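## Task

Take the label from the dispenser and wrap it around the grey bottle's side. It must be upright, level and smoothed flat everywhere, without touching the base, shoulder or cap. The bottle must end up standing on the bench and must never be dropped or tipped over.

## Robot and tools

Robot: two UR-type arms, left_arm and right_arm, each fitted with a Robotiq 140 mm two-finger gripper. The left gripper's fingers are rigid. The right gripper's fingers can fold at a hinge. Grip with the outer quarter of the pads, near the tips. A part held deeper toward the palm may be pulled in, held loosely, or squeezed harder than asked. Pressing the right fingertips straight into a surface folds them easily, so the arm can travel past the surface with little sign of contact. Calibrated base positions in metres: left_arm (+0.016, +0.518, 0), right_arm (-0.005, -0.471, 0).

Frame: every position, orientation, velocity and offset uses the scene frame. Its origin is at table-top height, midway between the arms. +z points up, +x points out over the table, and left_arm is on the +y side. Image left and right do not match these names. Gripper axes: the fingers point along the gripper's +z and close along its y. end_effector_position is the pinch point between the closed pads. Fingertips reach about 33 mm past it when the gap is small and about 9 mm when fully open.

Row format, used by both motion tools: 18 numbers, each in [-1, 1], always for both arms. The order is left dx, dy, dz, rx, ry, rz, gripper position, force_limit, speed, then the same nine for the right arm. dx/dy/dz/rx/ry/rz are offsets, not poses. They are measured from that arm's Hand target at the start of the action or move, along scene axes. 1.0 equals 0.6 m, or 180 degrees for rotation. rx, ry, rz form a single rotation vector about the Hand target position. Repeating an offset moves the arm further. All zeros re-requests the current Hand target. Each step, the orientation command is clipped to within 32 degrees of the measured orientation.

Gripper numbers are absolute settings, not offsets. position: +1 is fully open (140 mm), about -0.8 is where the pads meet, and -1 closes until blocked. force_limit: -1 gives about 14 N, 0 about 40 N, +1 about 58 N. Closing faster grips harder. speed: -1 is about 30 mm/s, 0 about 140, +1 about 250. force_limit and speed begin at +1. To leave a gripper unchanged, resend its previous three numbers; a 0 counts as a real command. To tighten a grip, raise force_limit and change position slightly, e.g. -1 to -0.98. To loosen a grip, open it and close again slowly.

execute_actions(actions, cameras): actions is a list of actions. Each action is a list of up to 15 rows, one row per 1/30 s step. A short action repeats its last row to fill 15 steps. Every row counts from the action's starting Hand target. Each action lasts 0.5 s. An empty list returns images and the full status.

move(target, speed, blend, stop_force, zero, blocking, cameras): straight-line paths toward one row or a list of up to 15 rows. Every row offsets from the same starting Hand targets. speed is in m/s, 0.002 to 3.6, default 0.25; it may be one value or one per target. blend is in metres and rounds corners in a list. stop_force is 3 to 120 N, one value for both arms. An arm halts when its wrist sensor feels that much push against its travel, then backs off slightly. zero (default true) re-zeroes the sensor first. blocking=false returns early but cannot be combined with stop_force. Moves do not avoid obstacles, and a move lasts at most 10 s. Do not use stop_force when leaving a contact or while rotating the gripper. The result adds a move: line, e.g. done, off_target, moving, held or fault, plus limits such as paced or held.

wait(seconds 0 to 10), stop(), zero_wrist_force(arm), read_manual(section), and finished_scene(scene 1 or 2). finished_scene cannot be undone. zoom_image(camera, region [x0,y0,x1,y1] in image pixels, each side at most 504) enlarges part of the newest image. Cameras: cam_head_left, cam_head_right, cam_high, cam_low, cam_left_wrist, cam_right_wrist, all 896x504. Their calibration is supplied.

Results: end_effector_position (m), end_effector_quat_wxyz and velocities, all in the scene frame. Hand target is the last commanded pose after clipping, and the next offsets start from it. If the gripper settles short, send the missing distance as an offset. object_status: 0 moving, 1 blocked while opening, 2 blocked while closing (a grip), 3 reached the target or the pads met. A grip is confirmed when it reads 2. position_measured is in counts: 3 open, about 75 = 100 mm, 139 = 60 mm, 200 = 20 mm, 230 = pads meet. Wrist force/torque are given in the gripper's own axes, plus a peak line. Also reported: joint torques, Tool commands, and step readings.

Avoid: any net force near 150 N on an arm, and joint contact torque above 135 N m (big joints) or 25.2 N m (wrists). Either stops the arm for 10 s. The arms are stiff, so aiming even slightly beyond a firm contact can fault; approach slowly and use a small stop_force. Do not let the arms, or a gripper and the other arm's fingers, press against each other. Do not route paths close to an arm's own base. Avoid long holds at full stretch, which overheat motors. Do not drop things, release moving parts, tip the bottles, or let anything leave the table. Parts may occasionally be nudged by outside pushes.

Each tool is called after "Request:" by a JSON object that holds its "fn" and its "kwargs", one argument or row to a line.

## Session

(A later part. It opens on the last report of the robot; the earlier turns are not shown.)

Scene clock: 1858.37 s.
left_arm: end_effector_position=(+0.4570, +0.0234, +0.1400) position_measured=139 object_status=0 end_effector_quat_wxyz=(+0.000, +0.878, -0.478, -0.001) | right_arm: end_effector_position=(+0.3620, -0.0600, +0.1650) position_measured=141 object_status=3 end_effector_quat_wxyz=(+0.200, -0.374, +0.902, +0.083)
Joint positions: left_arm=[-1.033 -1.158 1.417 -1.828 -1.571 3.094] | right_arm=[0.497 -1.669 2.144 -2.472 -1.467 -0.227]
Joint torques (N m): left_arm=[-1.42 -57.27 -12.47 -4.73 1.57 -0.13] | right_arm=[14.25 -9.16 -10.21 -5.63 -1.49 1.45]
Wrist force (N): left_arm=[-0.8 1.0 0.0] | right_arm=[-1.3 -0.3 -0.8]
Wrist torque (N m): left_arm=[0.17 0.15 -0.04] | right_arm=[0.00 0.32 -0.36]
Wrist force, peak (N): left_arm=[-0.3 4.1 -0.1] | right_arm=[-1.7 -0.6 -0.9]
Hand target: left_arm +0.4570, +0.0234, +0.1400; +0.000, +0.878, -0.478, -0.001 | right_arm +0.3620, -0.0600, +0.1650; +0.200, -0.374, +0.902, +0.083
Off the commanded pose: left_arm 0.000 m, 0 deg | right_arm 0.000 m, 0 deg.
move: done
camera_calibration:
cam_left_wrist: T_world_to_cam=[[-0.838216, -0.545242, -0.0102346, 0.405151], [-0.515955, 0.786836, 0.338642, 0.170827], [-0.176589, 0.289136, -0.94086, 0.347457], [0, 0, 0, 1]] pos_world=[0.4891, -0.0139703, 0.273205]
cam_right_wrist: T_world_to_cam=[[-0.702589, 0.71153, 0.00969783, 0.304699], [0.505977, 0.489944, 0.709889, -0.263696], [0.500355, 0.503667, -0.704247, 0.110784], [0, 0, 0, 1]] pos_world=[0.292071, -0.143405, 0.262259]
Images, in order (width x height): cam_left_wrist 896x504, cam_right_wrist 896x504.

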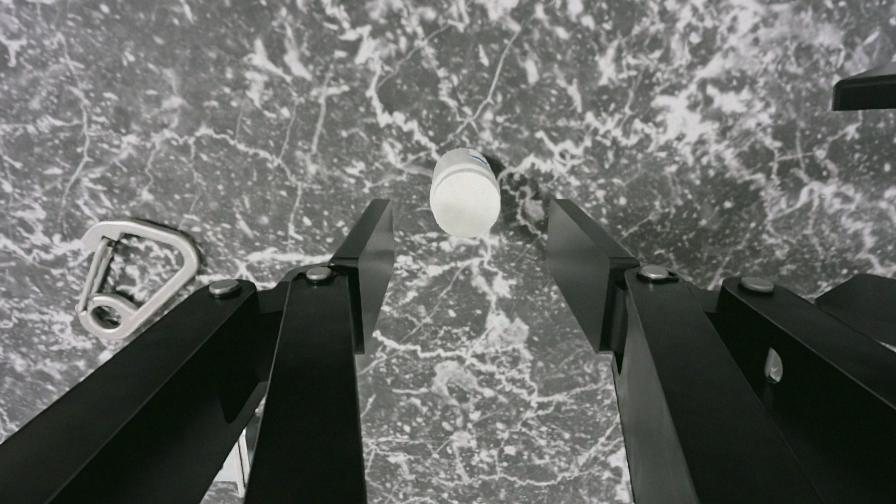

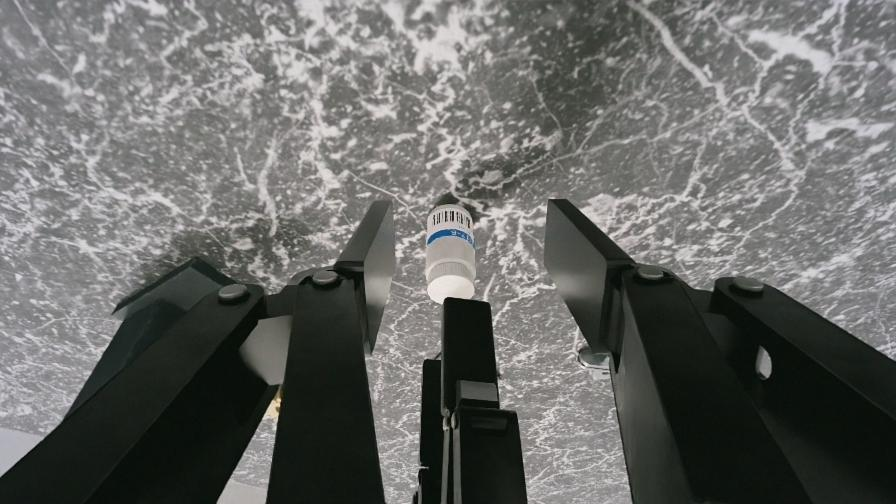

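Request:
{"fn": "move", "kwargs": {
  "target": [0, 0, -0.1583, 0, 0, 0, -0.08, 0, 0, 0, 0, 0, 0, 0, 0, -0.1, 0, -1],
  "speed": 0.2,
  "cameras": ["cam_right_wrist", "cam_low"]
}}

Request:
{"fn": "move", "kwargs": {
  "target": [0, 0, -0.0158, 0, 0, 0, -0.08, 0, 0, 0, 0, 0, 0, 0, 0, -0.1, 0, -1],
  "speed": 0.01,
  "stop_force": 6,
  "cameras": ["cam_right_wrist", "cam_low"]
}}

Scene clock: 1868.30 s.
left_arm: end_effector_position=(+0.4569, +0.0234, +0.0451) position_measured=139 object_status=3 end_effector_quat_wxyz=(+0.000, +0.878, -0.478, -0.001) | right_arm: end_effector_position=(+0.3620, -0.0600, +0.1650) position_measured=141 object_status=3 end_effector_quat_wxyz=(+0.200, -0.374, +0.902, +0.083)
Joint positions: left_arm=[-1.033 -1.077 1.555 -2.047 -1.571 3.094] | right_arm=[0.497 -1.669 2.144 -2.472 -1.467 -0.227]
Joint torques (N m): left_arm=[-1.3 -43.25 -26.55 -4.74 0.11 0.55] | right_arm=[13.81 -9.66 -9.92 -5.58 -1.43 1.43]
Wrist force (N): left_arm=[-0.9 1.3 0.0] | right_arm=[-1.2 -0.4 -0.8]
Wrist torque (N m): left_arm=[0.23 0.17 -0.04] | right_arm=[-0.03 0.31 -0.37]
Wrist force, peak (N): left_arm=[-0.9 1.0 -3.2] | right_arm=[-1.5 -0.5 -0.8]
Hand target: left_arm +0.4570, +0.0234, +0.0451; +0.000, +0.878, -0.478, -0.001 | right_arm +0.3620, -0.0600, +0.1650; +0.200, -0.374, +0.902, +0.083
Off the commanded pose: left_arm 0.000 m, 0 deg | right_arm 0.000 m, 0 deg.
move: done
camera_calibration:
cam_right_wrist: T_world_to_cam=[[-0.702589, 0.71153, 0.00969783, 0.304699], [0.505977, 0.489944, 0.709889, -0.263696], [0.500355, 0.503667, -0.704247, 0.110784], [0, 0, 0, 1]] pos_world=[0.292071, -0.143405, 0.262259]
Images, in order (width x height): cam_low 896x504, cam_right_wrist 896x504.

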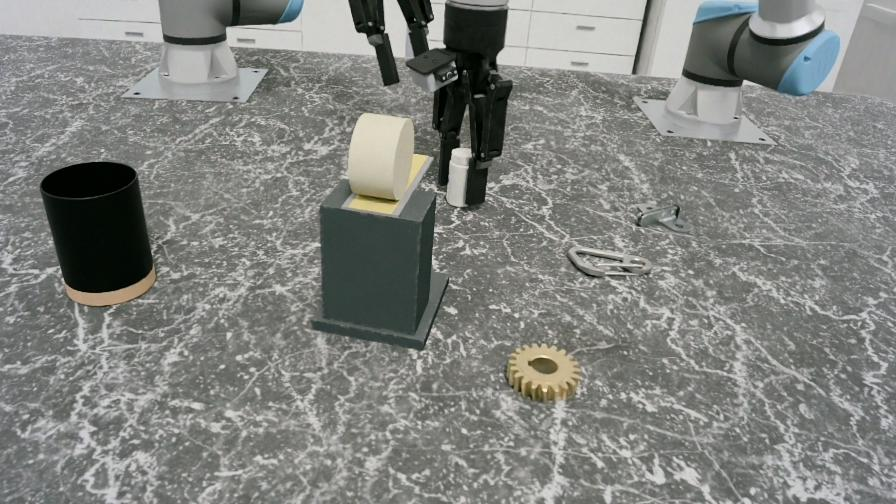

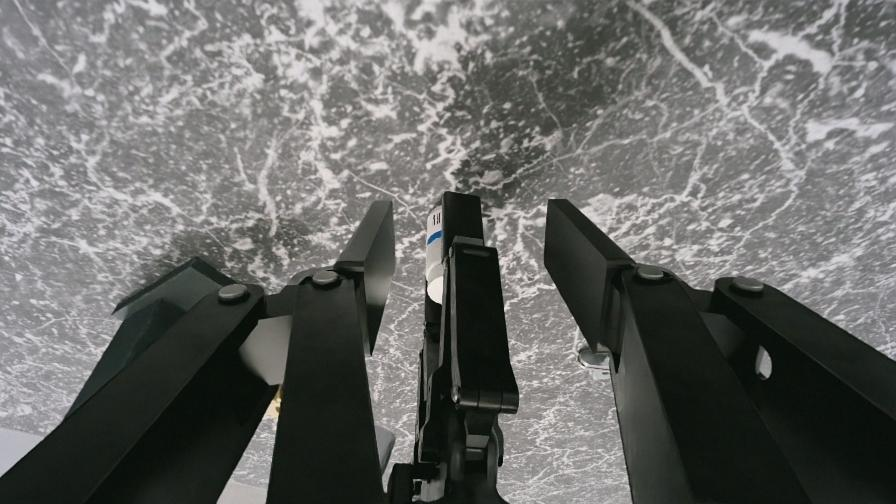

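Scene clock: 1870.67 s.
left_arm: end_effector_position=(+0.4570, +0.0234, +0.0356) position_measured=139 object_status=3 end_effector_quat_wxyz=(+0.000, +0.878, -0.478, -0.001) | right_arm: end_effector_position=(+0.3620, -0.0600, +0.1650) position_measured=141 object_status=3 end_effector_quat_wxyz=(+0.200, -0.374, +0.902, +0.083)
Joint positions: left_arm=[-1.033 -1.067 1.566 -2.069 -1.571 3.094] | right_arm=[0.497 -1.669 2.144 -2.472 -1.467 -0.227]
Joint torques (N m): left_arm=[6.49 -59.11 -37.64 -0.64 0.01 1.41] | right_arm=[14.75 -9.84 -9.8 -5.53 -1.5 1.5]
Wrist force (N): left_arm=[-0.7 1.3 0.2] | right_arm=[-1.4 -0.5 -0.6]
Wrist torque (N m): left_arm=[0.23 0.15 -0.03] | right_arm=[-0.04 0.34 -0.37]
Wrist force, peak (N): left_arm=[-0.9 1.5 0.1] | right_arm=[-1.4 -0.6 -0.8]
Hand target: left_arm +0.4570, +0.0234, +0.0356; +0.000, +0.878, -0.478, -0.001 | right_arm +0.3620, -0.0600, +0.1650; +0.200, -0.374, +0.902, +0.083
Off the commanded pose: left_arm 0.000 m, 0 deg | right_arm 0.000 m, 0 deg.
move: done
camera_calibration:
cam_right_wrist: T_world_to_cam=[[-0.702589, 0.71153, 0.00969783, 0.304699], [0.505977, 0.489944, 0.709889, -0.263696], [0.500355, 0.503667, -0.704247, 0.110784], [0, 0, 0, 1]] pos_world=[0.292071, -0.143405, 0.262259]
Images, in order (width x height): cam_low 896x504, cam_right_wrist 896x504.

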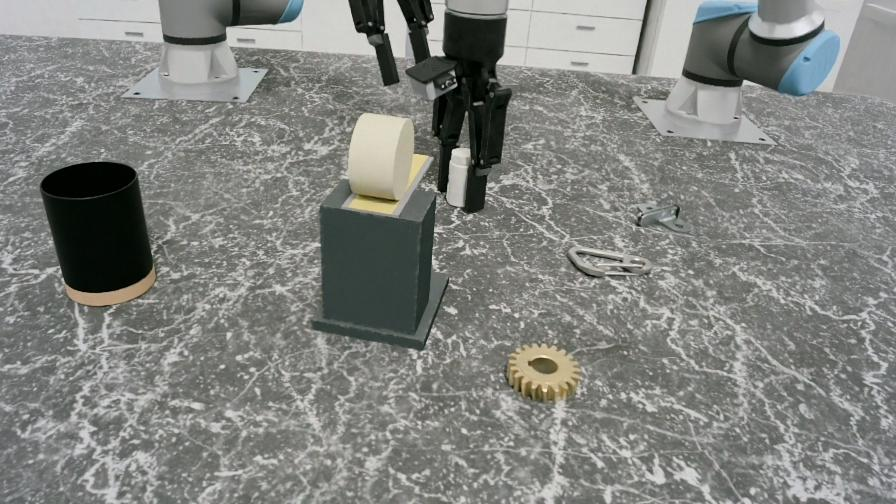

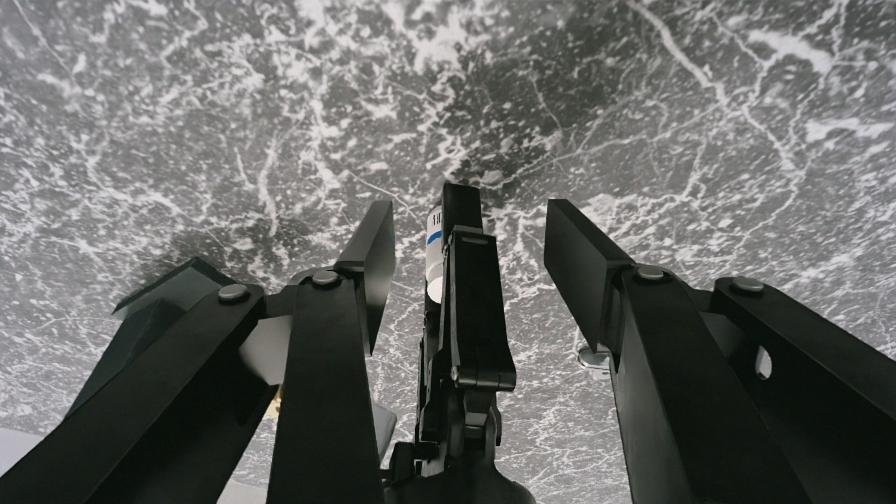

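Request:
{"fn": "move", "kwargs": {
  "target": [0, 0, -0.00517, 0, 0, 0, -0.08, 0, 0, 0, 0, 0, 0, 0, 0, -0.1, 0, -1],
  "speed": 0.005,
  "stop_force": 5,
  "cameras": []
}}

Scene clock: 1887.53 s.
left_arm: end_effector_position=(+0.4569, +0.0234, +0.0324) position_measured=139 object_status=3 end_effector_quat_wxyz=(+0.000, +0.878, -0.478, -0.001) | right_arm: end_effector_position=(+0.3620, -0.0600, +0.1650) position_measured=141 object_status=3 end_effector_quat_wxyz=(+0.200, -0.374, +0.902, +0.083)
Joint positions: left_arm=[-1.033 -1.063 1.57 -2.076 -1.571 3.094] | right_arm=[0.497 -1.669 2.144 -2.472 -1.467 -0.227]
Joint torques (N m): left_arm=[6.46 -50.84 -20.81 -1.25 -0.01 1.46] | right_arm=[14.05 -10.51 -9.85 -5.45 -1.47 1.42]
Wrist force (N): left_arm=[-0.7 1.2 0.0] | right_arm=[-1.3 -0.6 -0.8]
Wrist torque (N m): left_arm=[0.21 0.15 -0.04] | right_arm=[-0.06 0.33 -0.37]
Wrist force, peak (N): left_arm=[-0.9 1.5 0.1] | right_arm=[-1.5 -0.5 -0.9]
Hand target: left_arm +0.4570, +0.0234, +0.0325; +0.000, +0.878, -0.478, -0.001 | right_arm +0.3620, -0.0600, +0.1650; +0.200, -0.374, +0.902, +0.083
Off the commanded pose: left_arm 0.000 m, 0 deg | right_arm 0.000 m, 0 deg.
move: done
No camera images: "cameras" was empty.

Request:
{"fn": "move", "kwargs": {
  "target": [
    [0, 0, 0.0058, 0, 0, 0, -0.08, 0, 0, 0, 0, 0, 0, 0, 0, -0.1, 0, -1],
    [0, 0, 0.0058, 0, 0, 0, -1, 0, -1, 0, 0, 0, 0, 0, 0, -0.1, 0, -1],
    [0, 0, 0.0058, 0, 0, 0, -0.08, 0, 0, 0, 0, 0, 0, 0, 0, -0.1, 0, -1],
    [0, 0, 0.0058, 0, 0, -0.0667, -1, 0, -1, 0, 0, 0, 0, 0, 0, -0.1, 0, -1],
    [0, 0, 0.0058, 0, 0, -0.0667, -0.08, 0, 0, 0, 0, 0, 0, 0, 0, -0.1, 0, -1]
  ],
  "speed": 0.25,
  "cameras": ["cam_right_wrist"]
}}

Scene clock: 1929.67 s.
left_arm: end_effector_position=(+0.4570, +0.0234, +0.0360) position_measured=139 object_status=3 end_effector_quat_wxyz=(-0.001, +0.824, -0.567, -0.001) | right_arm: end_effector_position=(+0.3620, -0.0600, +0.1650) position_measured=141 object_status=3 end_effector_quat_wxyz=(+0.200, -0.374, +0.902, +0.083)
Joint positions: left_arm=[-1.033 -1.067 1.566 -2.068 -1.57 3.303] | right_arm=[0.497 -1.669 2.144 -2.472 -1.467 -0.227]
Joint torques (N m): left_arm=[5.17 -52.8 -36.56 -1.58 -1.2 1.34] | right_arm=[13.42 -9.44 -9.31 -5.54 -1.41 1.43]
Wrist force (N): left_arm=[-0.8 1.3 0.1] | right_arm=[-1.4 -0.5 -0.7]
Wrist torque (N m): left_arm=[0.23 0.16 0.10] | right_arm=[-0.05 0.34 -0.37]
Wrist force, peak (N): left_arm=[-1.8 0.9 -6.0] | right_arm=[-1.5 -0.5 -0.8]
Hand target: left_arm +0.4570, +0.0234, +0.0360; -0.001, +0.824, -0.567, -0.001 | right_arm +0.3620, -0.0600, +0.1650; +0.200, -0.374, +0.902, +0.083
Off the commanded pose: left_arm 0.000 m, 0 deg | right_arm 0.000 m, 0 deg.
move: done
camera_calibration:
cam_right_wrist: T_world_to_cam=[[-0.702589, 0.71153, 0.00969783, 0.304699], [0.505977, 0.489944, 0.709889, -0.263696], [0.500355, 0.503667, -0.704247, 0.110784], [0, 0, 0, 1]] pos_world=[0.292071, -0.143405, 0.262259]
Images, in order (width x height): cam_right_wrist 896x504.

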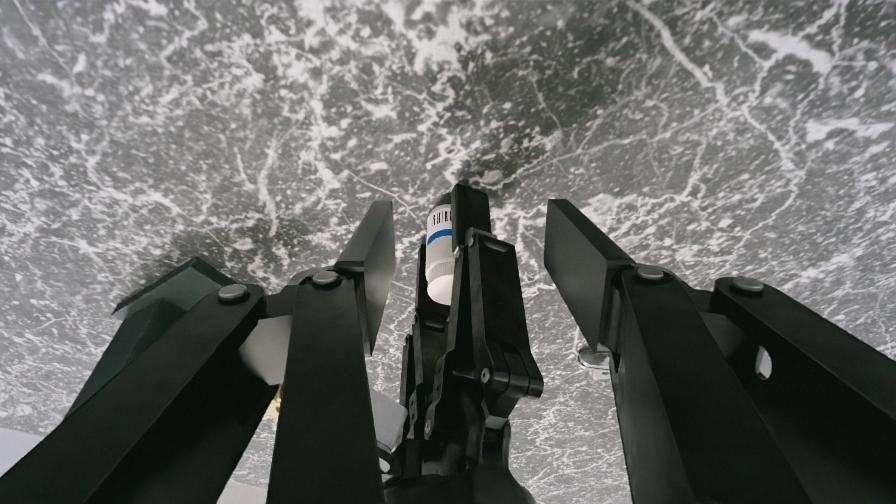

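Request:
{"fn": "move", "kwargs": {
  "target": [
    [0, 0, 0.00167, 0, 0, -0.0667, -0.08, 0, 0, 0, 0, 0, 0, 0, 0, -0.1, 0, -1],
    [0, 0, 0.00167, 0, 0, -0.0667, -1, 0, -1, 0, 0, 0, 0, 0, 0, -0.1, 0, -1],
    [0, 0, 0.00167, 0, 0, -0.0667, -0.08, 0, 0, 0, 0, 0, 0, 0, 0, -0.1, 0, -1],
    [0, 0, 0.00167, 0, 0, -0.1333, -1, 0, -1, 0, 0, 0, 0, 0, 0, -0.1, 0, -1],
    [0, 0, 0.00167, 0, 0, -0.1333, -0.08, 0, 0, 0, 0, 0, 0, 0, 0, -0.1, 0, -1],
    [0, 0, 0.00167, 0, 0, -0.2, -1, 0, -1, 0, 0, 0, 0, 0, 0, -0.1, 0, -1],
    [0, 0, 0.00167, 0, 0, -0.2, -0.08, 0, 0, 0, 0, 0, 0, 0, 0, -0.1, 0, -1]
  ],
  "speed": 0.25,
  "cameras": []
}}

Request:
{"fn": "move", "kwargs": {
  "target": [
    [0, 0, 0, 0, 0, -0.0667, -0.08, 0, 0, 0, 0, 0, 0, 0, 0, -0.1, 0, -1],
    [0, 0, 0, 0, 0, -0.0667, -1, 0, -1, 0, 0, 0, 0, 0, 0, -0.1, 0, -1],
    [0, 0, 0, 0, 0, -0.0667, -0.08, 0, 0, 0, 0, 0, 0, 0, 0, -0.1, 0, -1],
    [0, 0, 0, 0, 0, -0.1333, -1, 0, -1, 0, 0, 0, 0, 0, 0, -0.1, 0, -1],
    [0, 0, 0, 0, 0, -0.1333, -0.08, 0, 0, 0, 0, 0, 0, 0, 0, -0.1, 0, -1],
    [0, 0, 0, 0, 0, -0.2, -1, 0, -1, 0, 0, 0, 0, 0, 0, -0.1, 0, -1],
    [0, 0, 0, 0, 0, -0.2, -0.08, 0, 0, 0, 0, 0, 0, 0, 0, -0.1, 0, -1]
  ],
  "speed": 0.25,
  "cameras": []
}}

Request:
{"fn": "move", "kwargs": {
  "target": [
    [0, 0, 0, 0, 0, -0.0667, -0.08, 0, 0, 0, 0, 0, 0, 0, 0, -0.1, 0, -1],
    [0, 0, 0, 0, 0, -0.0667, -1, 0, -1, 0, 0, 0, 0, 0, 0, -0.1, 0, -1],
    [0, 0, 0, 0, 0, -0.0667, -0.08, 0, 0, 0, 0, 0, 0, 0, 0, -0.1, 0, -1],
    [0, 0, 0, 0, 0, -0.1333, -1, 0, -1, 0, 0, 0, 0, 0, 0, -0.1, 0, -1],
    [0, 0, 0, 0, 0, -0.1333, -0.08, 0, 0, 0, 0, 0, 0, 0, 0, -0.1, 0, -1],
    [0, 0, 0, 0, 0, -0.2, -1, 0, -1, 0, 0, 0, 0, 0, 0, -0.1, 0, -1],
    [0, 0, 0, 0, 0, -0.2, -0.08, 0, 0, 0, 0, 0, 0, 0, 0, -0.1, 0, -1]
  ],
  "speed": 0.25,
  "cameras": ["cam_right_wrist"]
}}

Scene clock: 1961.43 s.
left_arm: end_effector_position=(+0.4569, +0.0234, +0.0369) position_measured=139 object_status=0 end_effector_quat_wxyz=(+0.001, -0.608, +0.794, +0.000) | right_arm: end_effector_position=(+0.3620, -0.0600, +0.1650) position_measured=141 object_status=3 end_effector_quat_wxyz=(+0.200, -0.374, +0.902, +0.083)
Joint positions: left_arm=[-1.034 -1.069 1.566 -2.067 -1.57 3.931] | right_arm=[0.497 -1.669 2.144 -2.472 -1.467 -0.227]
Joint torques (N m): left_arm=[4.99 -52.13 -34.78 -1.85 -1.36 1.42] | right_arm=[13.81 -10.6 -9.66 -5.44 -1.46 1.28]
Wrist force (N): left_arm=[-0.9 1.2 0.1] | right_arm=[-1.5 -0.5 -0.6]
Wrist torque (N m): left_arm=[0.21 0.17 0.11] | right_arm=[-0.05 0.38 -0.36]
Wrist force, peak (N): left_arm=[-1.1 1.7 -4.1] | right_arm=[-1.5 -0.7 -0.9]
Hand target: left_arm +0.4570, +0.0234, +0.0370; +0.001, -0.608, +0.794, +0.000 | right_arm +0.3620, -0.0600, +0.1650; +0.200, -0.374, +0.902, +0.083
Off the commanded pose: left_arm 0.000 m, 0 deg | right_arm 0.000 m, 0 deg.
move: done
No camera images: "cameras" was empty.

Scene clock: 1969.43 s.
left_arm: end_effector_position=(+0.4570, +0.0234, +0.0370) position_measured=139 object_status=3 end_effector_quat_wxyz=(+0.001, -0.333, +0.943, +0.000) | right_arm: end_effector_position=(+0.3620, -0.0600, +0.1650) position_measured=141 object_status=3 end_effector_quat_wxyz=(+0.200, -0.374, +0.902, +0.083)
Joint positions: left_arm=[-1.034 -1.069 1.567 -2.068 -1.569 4.559] | right_arm=[0.497 -1.669 2.144 -2.472 -1.467 -0.227]
Joint torques (N m): left_arm=[4.96 -54.56 -10.48 -2.36 -1.46 1.43] | right_arm=[14.1 -10.9 -9.34 -5.49 -1.43 1.24]
Wrist force (N): left_arm=[-0.8 1.2 -0.1] | right_arm=[-1.5 -0.4 -0.8]
Wrist torque (N m): left_arm=[0.22 0.18 0.11] | right_arm=[-0.03 0.38 -0.36]
Wrist force, peak (N): left_arm=[-1.2 1.8 -3.7] | right_arm=[-1.4 -0.7 -0.8]
Hand target: left_arm +0.4570, +0.0234, +0.0370; +0.001, -0.333, +0.943, +0.000 | right_arm +0.3620, -0.0600, +0.1650; +0.200, -0.374, +0.902, +0.083
Off the commanded pose: left_arm 0.000 m, 0 deg | right_arm 0.000 m, 0 deg.
move: done
No camera images: "cameras" was empty.

Scene clock: 1977.50 s.
left_arm: end_effector_position=(+0.4570, +0.0234, +0.0370) position_measured=139 object_status=0 end_effector_quat_wxyz=(+0.001, -0.025, +1.000, +0.000) | right_arm: end_effector_position=(+0.3620, -0.0600, +0.1650) position_measured=141 object_status=3 end_effector_quat_wxyz=(+0.200, -0.374, +0.902, +0.083)
Joint positions: left_arm=[-1.034 -1.07 1.568 -2.07 -1.57 5.188] | right_arm=[0.497 -1.669 2.144 -2.472 -1.467 -0.227]
Joint torques (N m): left_arm=[7.25 -53.14 -36.05 -1.17 -1.13 1.4] | right_arm=[14.06 -10.15 -10.51 -5.4 -1.57 1.27]
Wrist force (N): left_arm=[-0.7 1.1 0.1] | right_arm=[-1.4 -0.6 -0.8]
Wrist torque (N m): left_arm=[0.19 0.14 0.10] | right_arm=[-0.06 0.35 -0.37]
Wrist force, peak (N): left_arm=[-0.3 2.0 -5.8] | right_arm=[-1.6 -0.4 -0.8]
Hand target: left_arm +0.4570, +0.0234, +0.0370; +0.001, -0.025, +1.000, +0.000 | right_arm +0.3620, -0.0600, +0.1650; +0.200, -0.374, +0.902, +0.083
Off the commanded pose: left_arm 0.000 m, 0 deg | right_arm 0.000 m, 0 deg.
move: done
camera_calibration:
cam_right_wrist: T_world_to_cam=[[-0.702589, 0.71153, 0.00969783, 0.304699], [0.505977, 0.489944, 0.709889, -0.263696], [0.500355, 0.503667, -0.704247, 0.110784], [0, 0, 0, 1]] pos_world=[0.292071, -0.143405, 0.262259]
Images, in order (width x height): cam_right_wrist 896x504.

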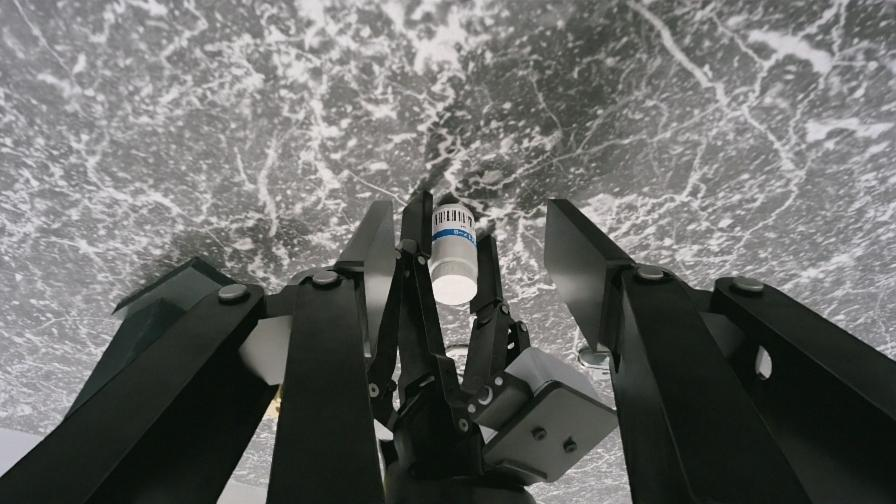

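Request:
{"fn": "move", "kwargs": {
  "target": [
    [0, 0, 0, 0, 0, -0.0667, -0.08, 0, 0, 0, 0, 0, 0, 0, 0, -0.1, 0, -1],
    [0, 0, 0, 0, 0, -0.0667, -1, 0, -1, 0, 0, 0, 0, 0, 0, -0.1, 0, -1],
    [0, 0, 0, 0, 0, -0.0667, -0.08, 0, 0, 0, 0, 0, 0, 0, 0, -0.1, 0, -1],
    [0, 0, 0, 0, 0, -0.1333, -1, 0, -1, 0, 0, 0, 0, 0, 0, -0.1, 0, -1],
    [0, 0, 0, 0, 0, -0.1333, -0.08, 0, 0, 0, 0, 0, 0, 0, 0, -0.1, 0, -1],
    [0, 0, 0, 0, 0, -0.2, -1, 0, -1, 0, 0, 0, 0, 0, 0, -0.1, 0, -1],
    [0, 0, 0, 0, 0, -0.2, -0.08, 0, 0, 0, 0, 0, 0, 0, 0, -0.1, 0, -1]
  ],
  "speed": 0.25,
  "cameras": []
}}

Request:
{"fn": "move", "kwargs": {
  "target": [
    [0, 0, 0, 0, 0, -0.0667, -0.08, 0, 0, 0, 0, 0, 0, 0, 0, -0.1, 0, -1],
    [0, 0, 0, 0, 0, -0.0667, -1, 0, -1, 0, 0, 0, 0, 0, 0, -0.1, 0, -1],
    [0, 0, 0, 0, 0, -0.0667, -0.08, 0, 0, 0, 0, 0, 0, 0, 0, -0.1, 0, -1],
    [0, 0, 0.05, 0, 0, -0.0667, -0.08, 0, 0, 0, 0, 0, 0, 0, 0, -0.1, 0, -1],
    [0.02, 0.1, 0.3, 0, 0, 0.1, -0.08, 0, 0, 0, 0, 0, 0, 0, 0, -0.1, 0, -1]
  ],
  "speed": [0.25, 0.25, 0.25, 0.05, 0.25],
  "cameras": ["all"]
}}

Scene clock: 2000.00 s.
left_arm: end_effector_position=(+0.4570, +0.0234, +0.0370) position_measured=139 object_status=3 end_effector_quat_wxyz=(+0.001, +0.285, +0.959, +0.000) | right_arm: end_effector_position=(+0.3620, -0.0600, +0.1650) position_measured=141 object_status=3 end_effector_quat_wxyz=(+0.200, -0.374, +0.902, +0.083)
Joint positions: left_arm=[-1.033 -1.07 1.568 -2.07 -1.57 5.816] | right_arm=[0.497 -1.669 2.144 -2.472 -1.467 -0.227]
Joint torques (N m): left_arm=[6.82 -53.98 -11.01 -3.57 -0.75 1.41] | right_arm=[13.52 -10.85 -9.88 -5.41 -1.48 1.24]
Wrist force (N): left_arm=[-0.9 1.2 0.2] | right_arm=[-1.3 -0.5 -0.6]
Wrist torque (N m): left_arm=[0.20 0.18 0.10] | right_arm=[-0.04 0.34 -0.36]
Wrist force, peak (N): left_arm=[-0.1 1.0 -4.8] | right_arm=[-1.6 -0.6 -0.9]
Hand target: left_arm +0.4570, +0.0234, +0.0370; +0.001, +0.285, +0.959, +0.000 | right_arm +0.3620, -0.0600, +0.1650; +0.200, -0.374, +0.902, +0.083
Off the commanded pose: left_arm 0.000 m, 0 deg | right_arm 0.000 m, 0 deg.
move: done
No camera images: "cameras" was empty.

Scene clock: 2004.97 s.
left_arm: end_effector_position=(+0.4690, +0.0834, +0.2170) position_measured=139 object_status=3 end_effector_quat_wxyz=(+0.001, +0.132, +0.991, +0.000) end_effector_velocity=(+0.000, +0.000, +0.000) end_effector_angular_velocity=(+0.000, +0.000, +0.005) | right_arm: end_effector_position=(+0.3620, -0.0600, +0.1650) position_measured=141 object_status=3 end_effector_quat_wxyz=(+0.200, -0.374, +0.902, +0.083)
Joint positions: left_arm=[-0.967 -1.277 1.383 -1.678 -1.57 5.569] | right_arm=[0.497 -1.669 2.144 -2.472 -1.467 -0.227]
Joint velocities: left_arm=[0 0 0 0 0 -0.005] | right_arm=[within noise]
Joint torques (N m): left_arm=[-6.85 -38.62 -17.3 -1.59 1.7 -0.77] | right_arm=[13.57 -10.65 -10.18 -5.19 -1.51 1.21]
Wrist force (N): left_arm=[-0.7 1.2 0.2] | right_arm=[-1.4 -0.5 -0.8]
Wrist torque (N m): left_arm=[0.20 0.14 -0.05] | right_arm=[-0.05 0.35 -0.37]
Wrist force, peak (N): left_arm=[-0.2 1.2 -4.0] | right_arm=[-1.6 -0.5 -0.6]
Hand target: left_arm +0.4690, +0.0834, +0.2170; +0.001, +0.132, +0.991, +0.000 | right_arm +0.3620, -0.0600, +0.1650; +0.200, -0.374, +0.902, +0.083
Off the commanded pose: left_arm 0.000 m, 0 deg | right_arm 0.000 m, 0 deg.
move: done
camera_calibration:
cam_left_wrist: T_world_to_cam=[[0.258274, 0.966016, -0.0103804, -0.191473], [0.909833, -0.239613, 0.338805, -0.479338], [0.324804, -0.0969491, -0.940799, 0.201628], [0, 0, 0, 1]] pos_world=[0.420081, 0.0896584, 0.350106]
cam_right_wrist: T_world_to_cam=[[-0.702589, 0.71153, 0.00969783, 0.304699], [0.505977, 0.489944, 0.709889, -0.263696], [0.500355, 0.503667, -0.704247, 0.110784], [0, 0, 0, 1]] pos_world=[0.292071, -0.143405, 0.262259]

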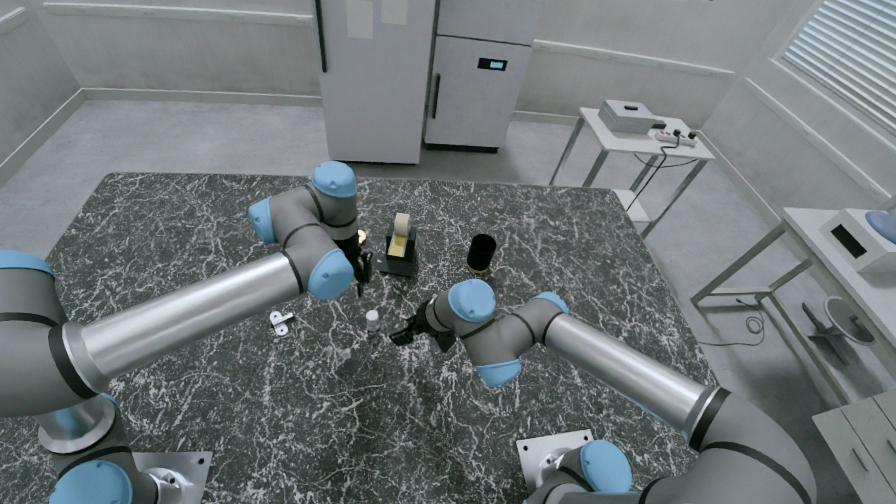

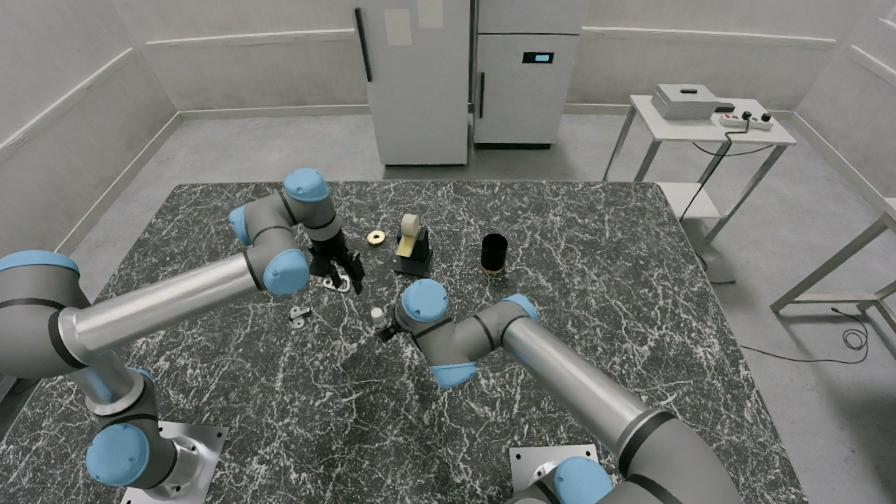

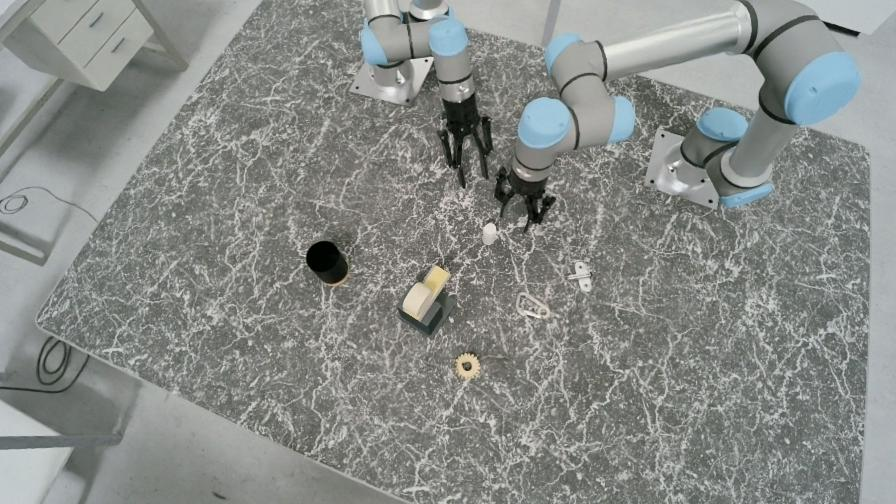

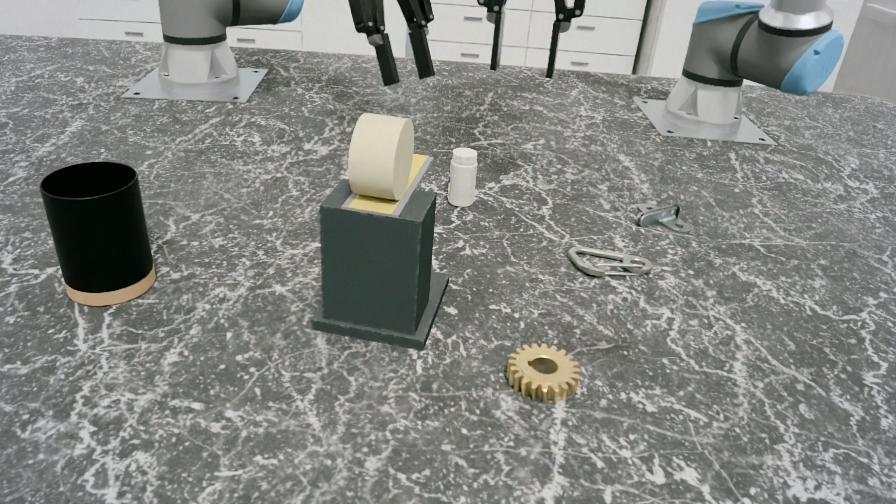

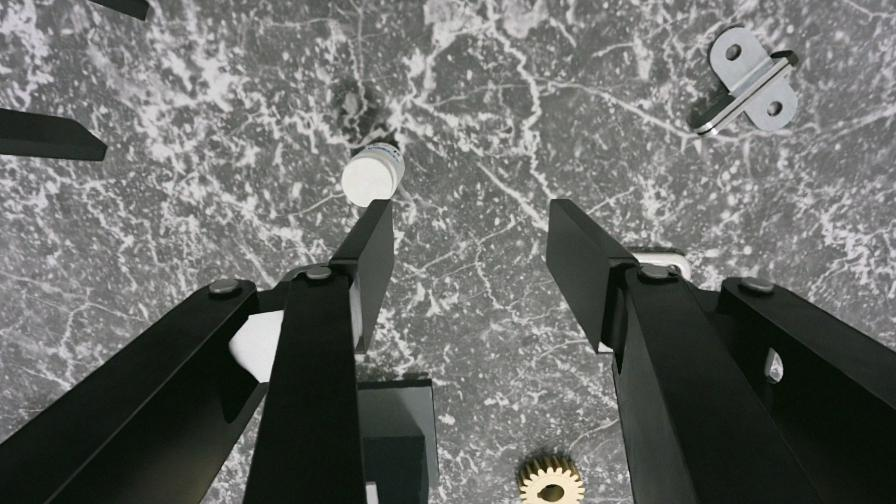

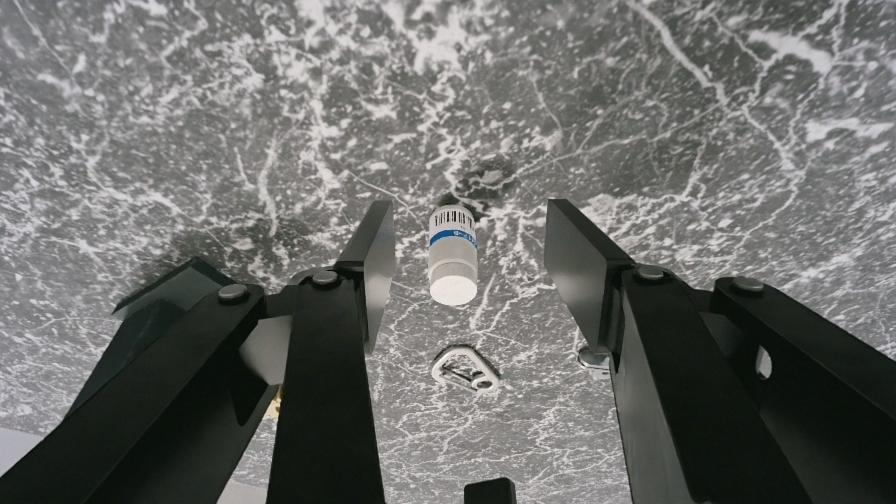

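Request:
{"fn": "zoom_image", "kwargs": {
  "camera": "cam_right_wrist",
  "region": [410, 190, 500, 310]
}}

Request:
{"fn": "zoom_image", "kwargs": {
  "camera": "cam_low",
  "region": [430, 135, 500, 215]
}}

Scaled by 4.200.

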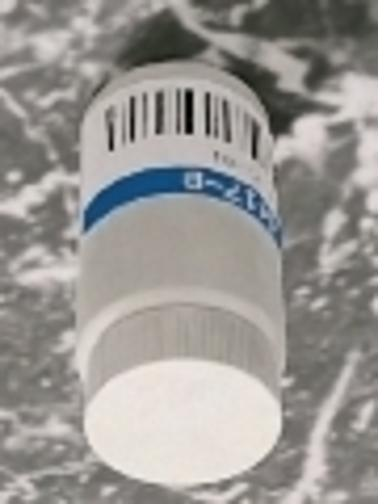

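Scaled by 6.300.

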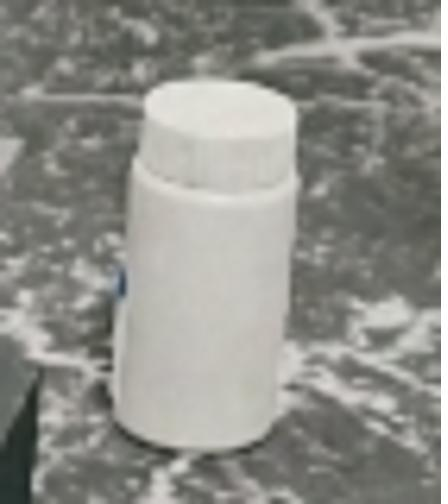

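Request:
{"fn": "move", "kwargs": {
  "target": [0, 0.278, 0.105, 0, 0, 0, -0.08, 0, 0, 0.239, 0.02, -0.07, 0, 0, 0.4722, -0.1, 0, -1],
  "speed": 0.2,
  "cameras": ["cam_right_wrist", "cam_low"]
}}

Scene clock: 2063.70 s.
left_arm: end_effector_position=(+0.4689, +0.2503, +0.2799) position_measured=139 object_status=3 end_effector_quat_wxyz=(+0.001, +0.132, +0.991, +0.000) | right_arm: end_effector_position=(+0.5053, -0.0479, +0.1230) position_measured=141 object_status=3 end_effector_quat_wxyz=(-0.092, +0.885, -0.412, -0.196)
Joint positions: left_arm=[-0.778 -1.532 1.523 -1.563 -1.57 5.758] | right_arm=[0.259 -1.103 1.412 -1.7 -1.171 -2.008]
Joint torques (N m): left_arm=[-7.3 -19.23 -29.57 -4.85 -1.35 -1.63] | right_arm=[-2.16 -43.19 -21.77 -2.08 2.65 -1.16]
Wrist force (N): left_arm=[-0.9 1.3 0.1] | right_arm=[-1.3 -0.3 -0.2]
Wrist torque (N m): left_arm=[0.21 0.19 -0.02] | right_arm=[-0.02 0.33 -0.35]
Wrist force, peak (N): left_arm=[-0.9 1.8 -0.2] | right_arm=[-1.7 -0.7 -0.4]
Hand target: left_arm +0.4690, +0.2502, +0.2800; +0.001, +0.132, +0.991, +0.000 | right_arm +0.5054, -0.0480, +0.1230; -0.092, +0.885, -0.412, -0.196
Off the commanded pose: left_arm 0.000 m, 0 deg | right_arm 0.000 m, 0 deg.
move: done
camera_calibration:
cam_right_wrist: T_world_to_cam=[[-0.770129, -0.637815, 0.00963154, 0.366688], [-0.443956, 0.546775, 0.709888, 0.170407], [-0.458043, 0.542429, -0.704249, 0.489544], [0, 0, 0, 1]] pos_world=[0.582283, -0.124838, 0.220259]
Images, in order (width x height): cam_low 896x504, cam_right_wrist 896x504.

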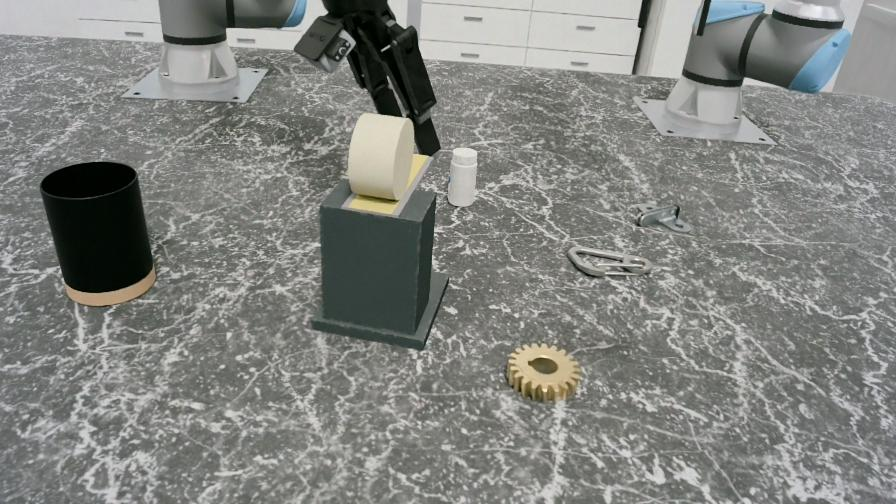

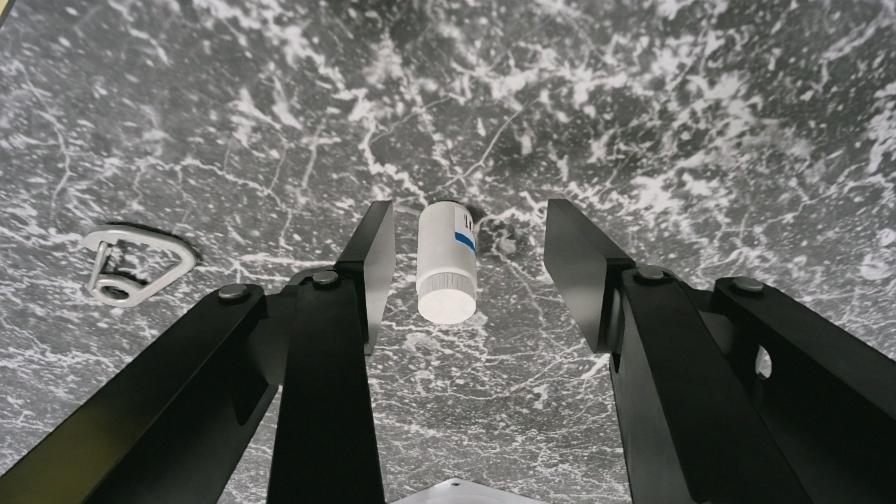

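Request:
{"fn": "zoom_image", "kwargs": {
  "camera": "cam_right_wrist",
  "region": [400, 190, 500, 330]
}}

Request:
{"fn": "zoom_image", "kwargs": {
  "camera": "cam_right_wrist",
  "region": [440, 195, 490, 265]
}}

Scaled by 3.600.

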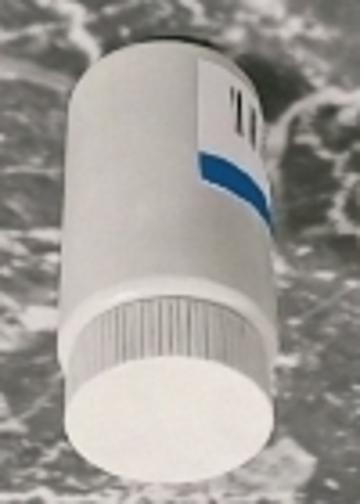

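Scaled by 7.200.

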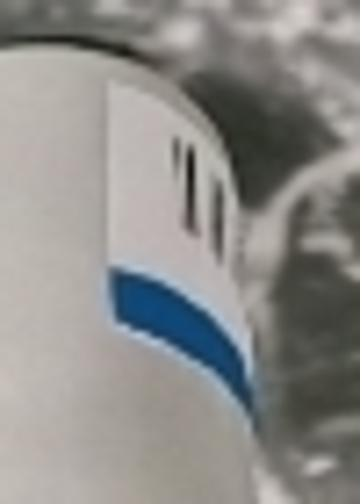

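Request:
{"fn": "finished_scene", "kwargs": {
  "scene": 1
}}

The scene is finished: the task was done.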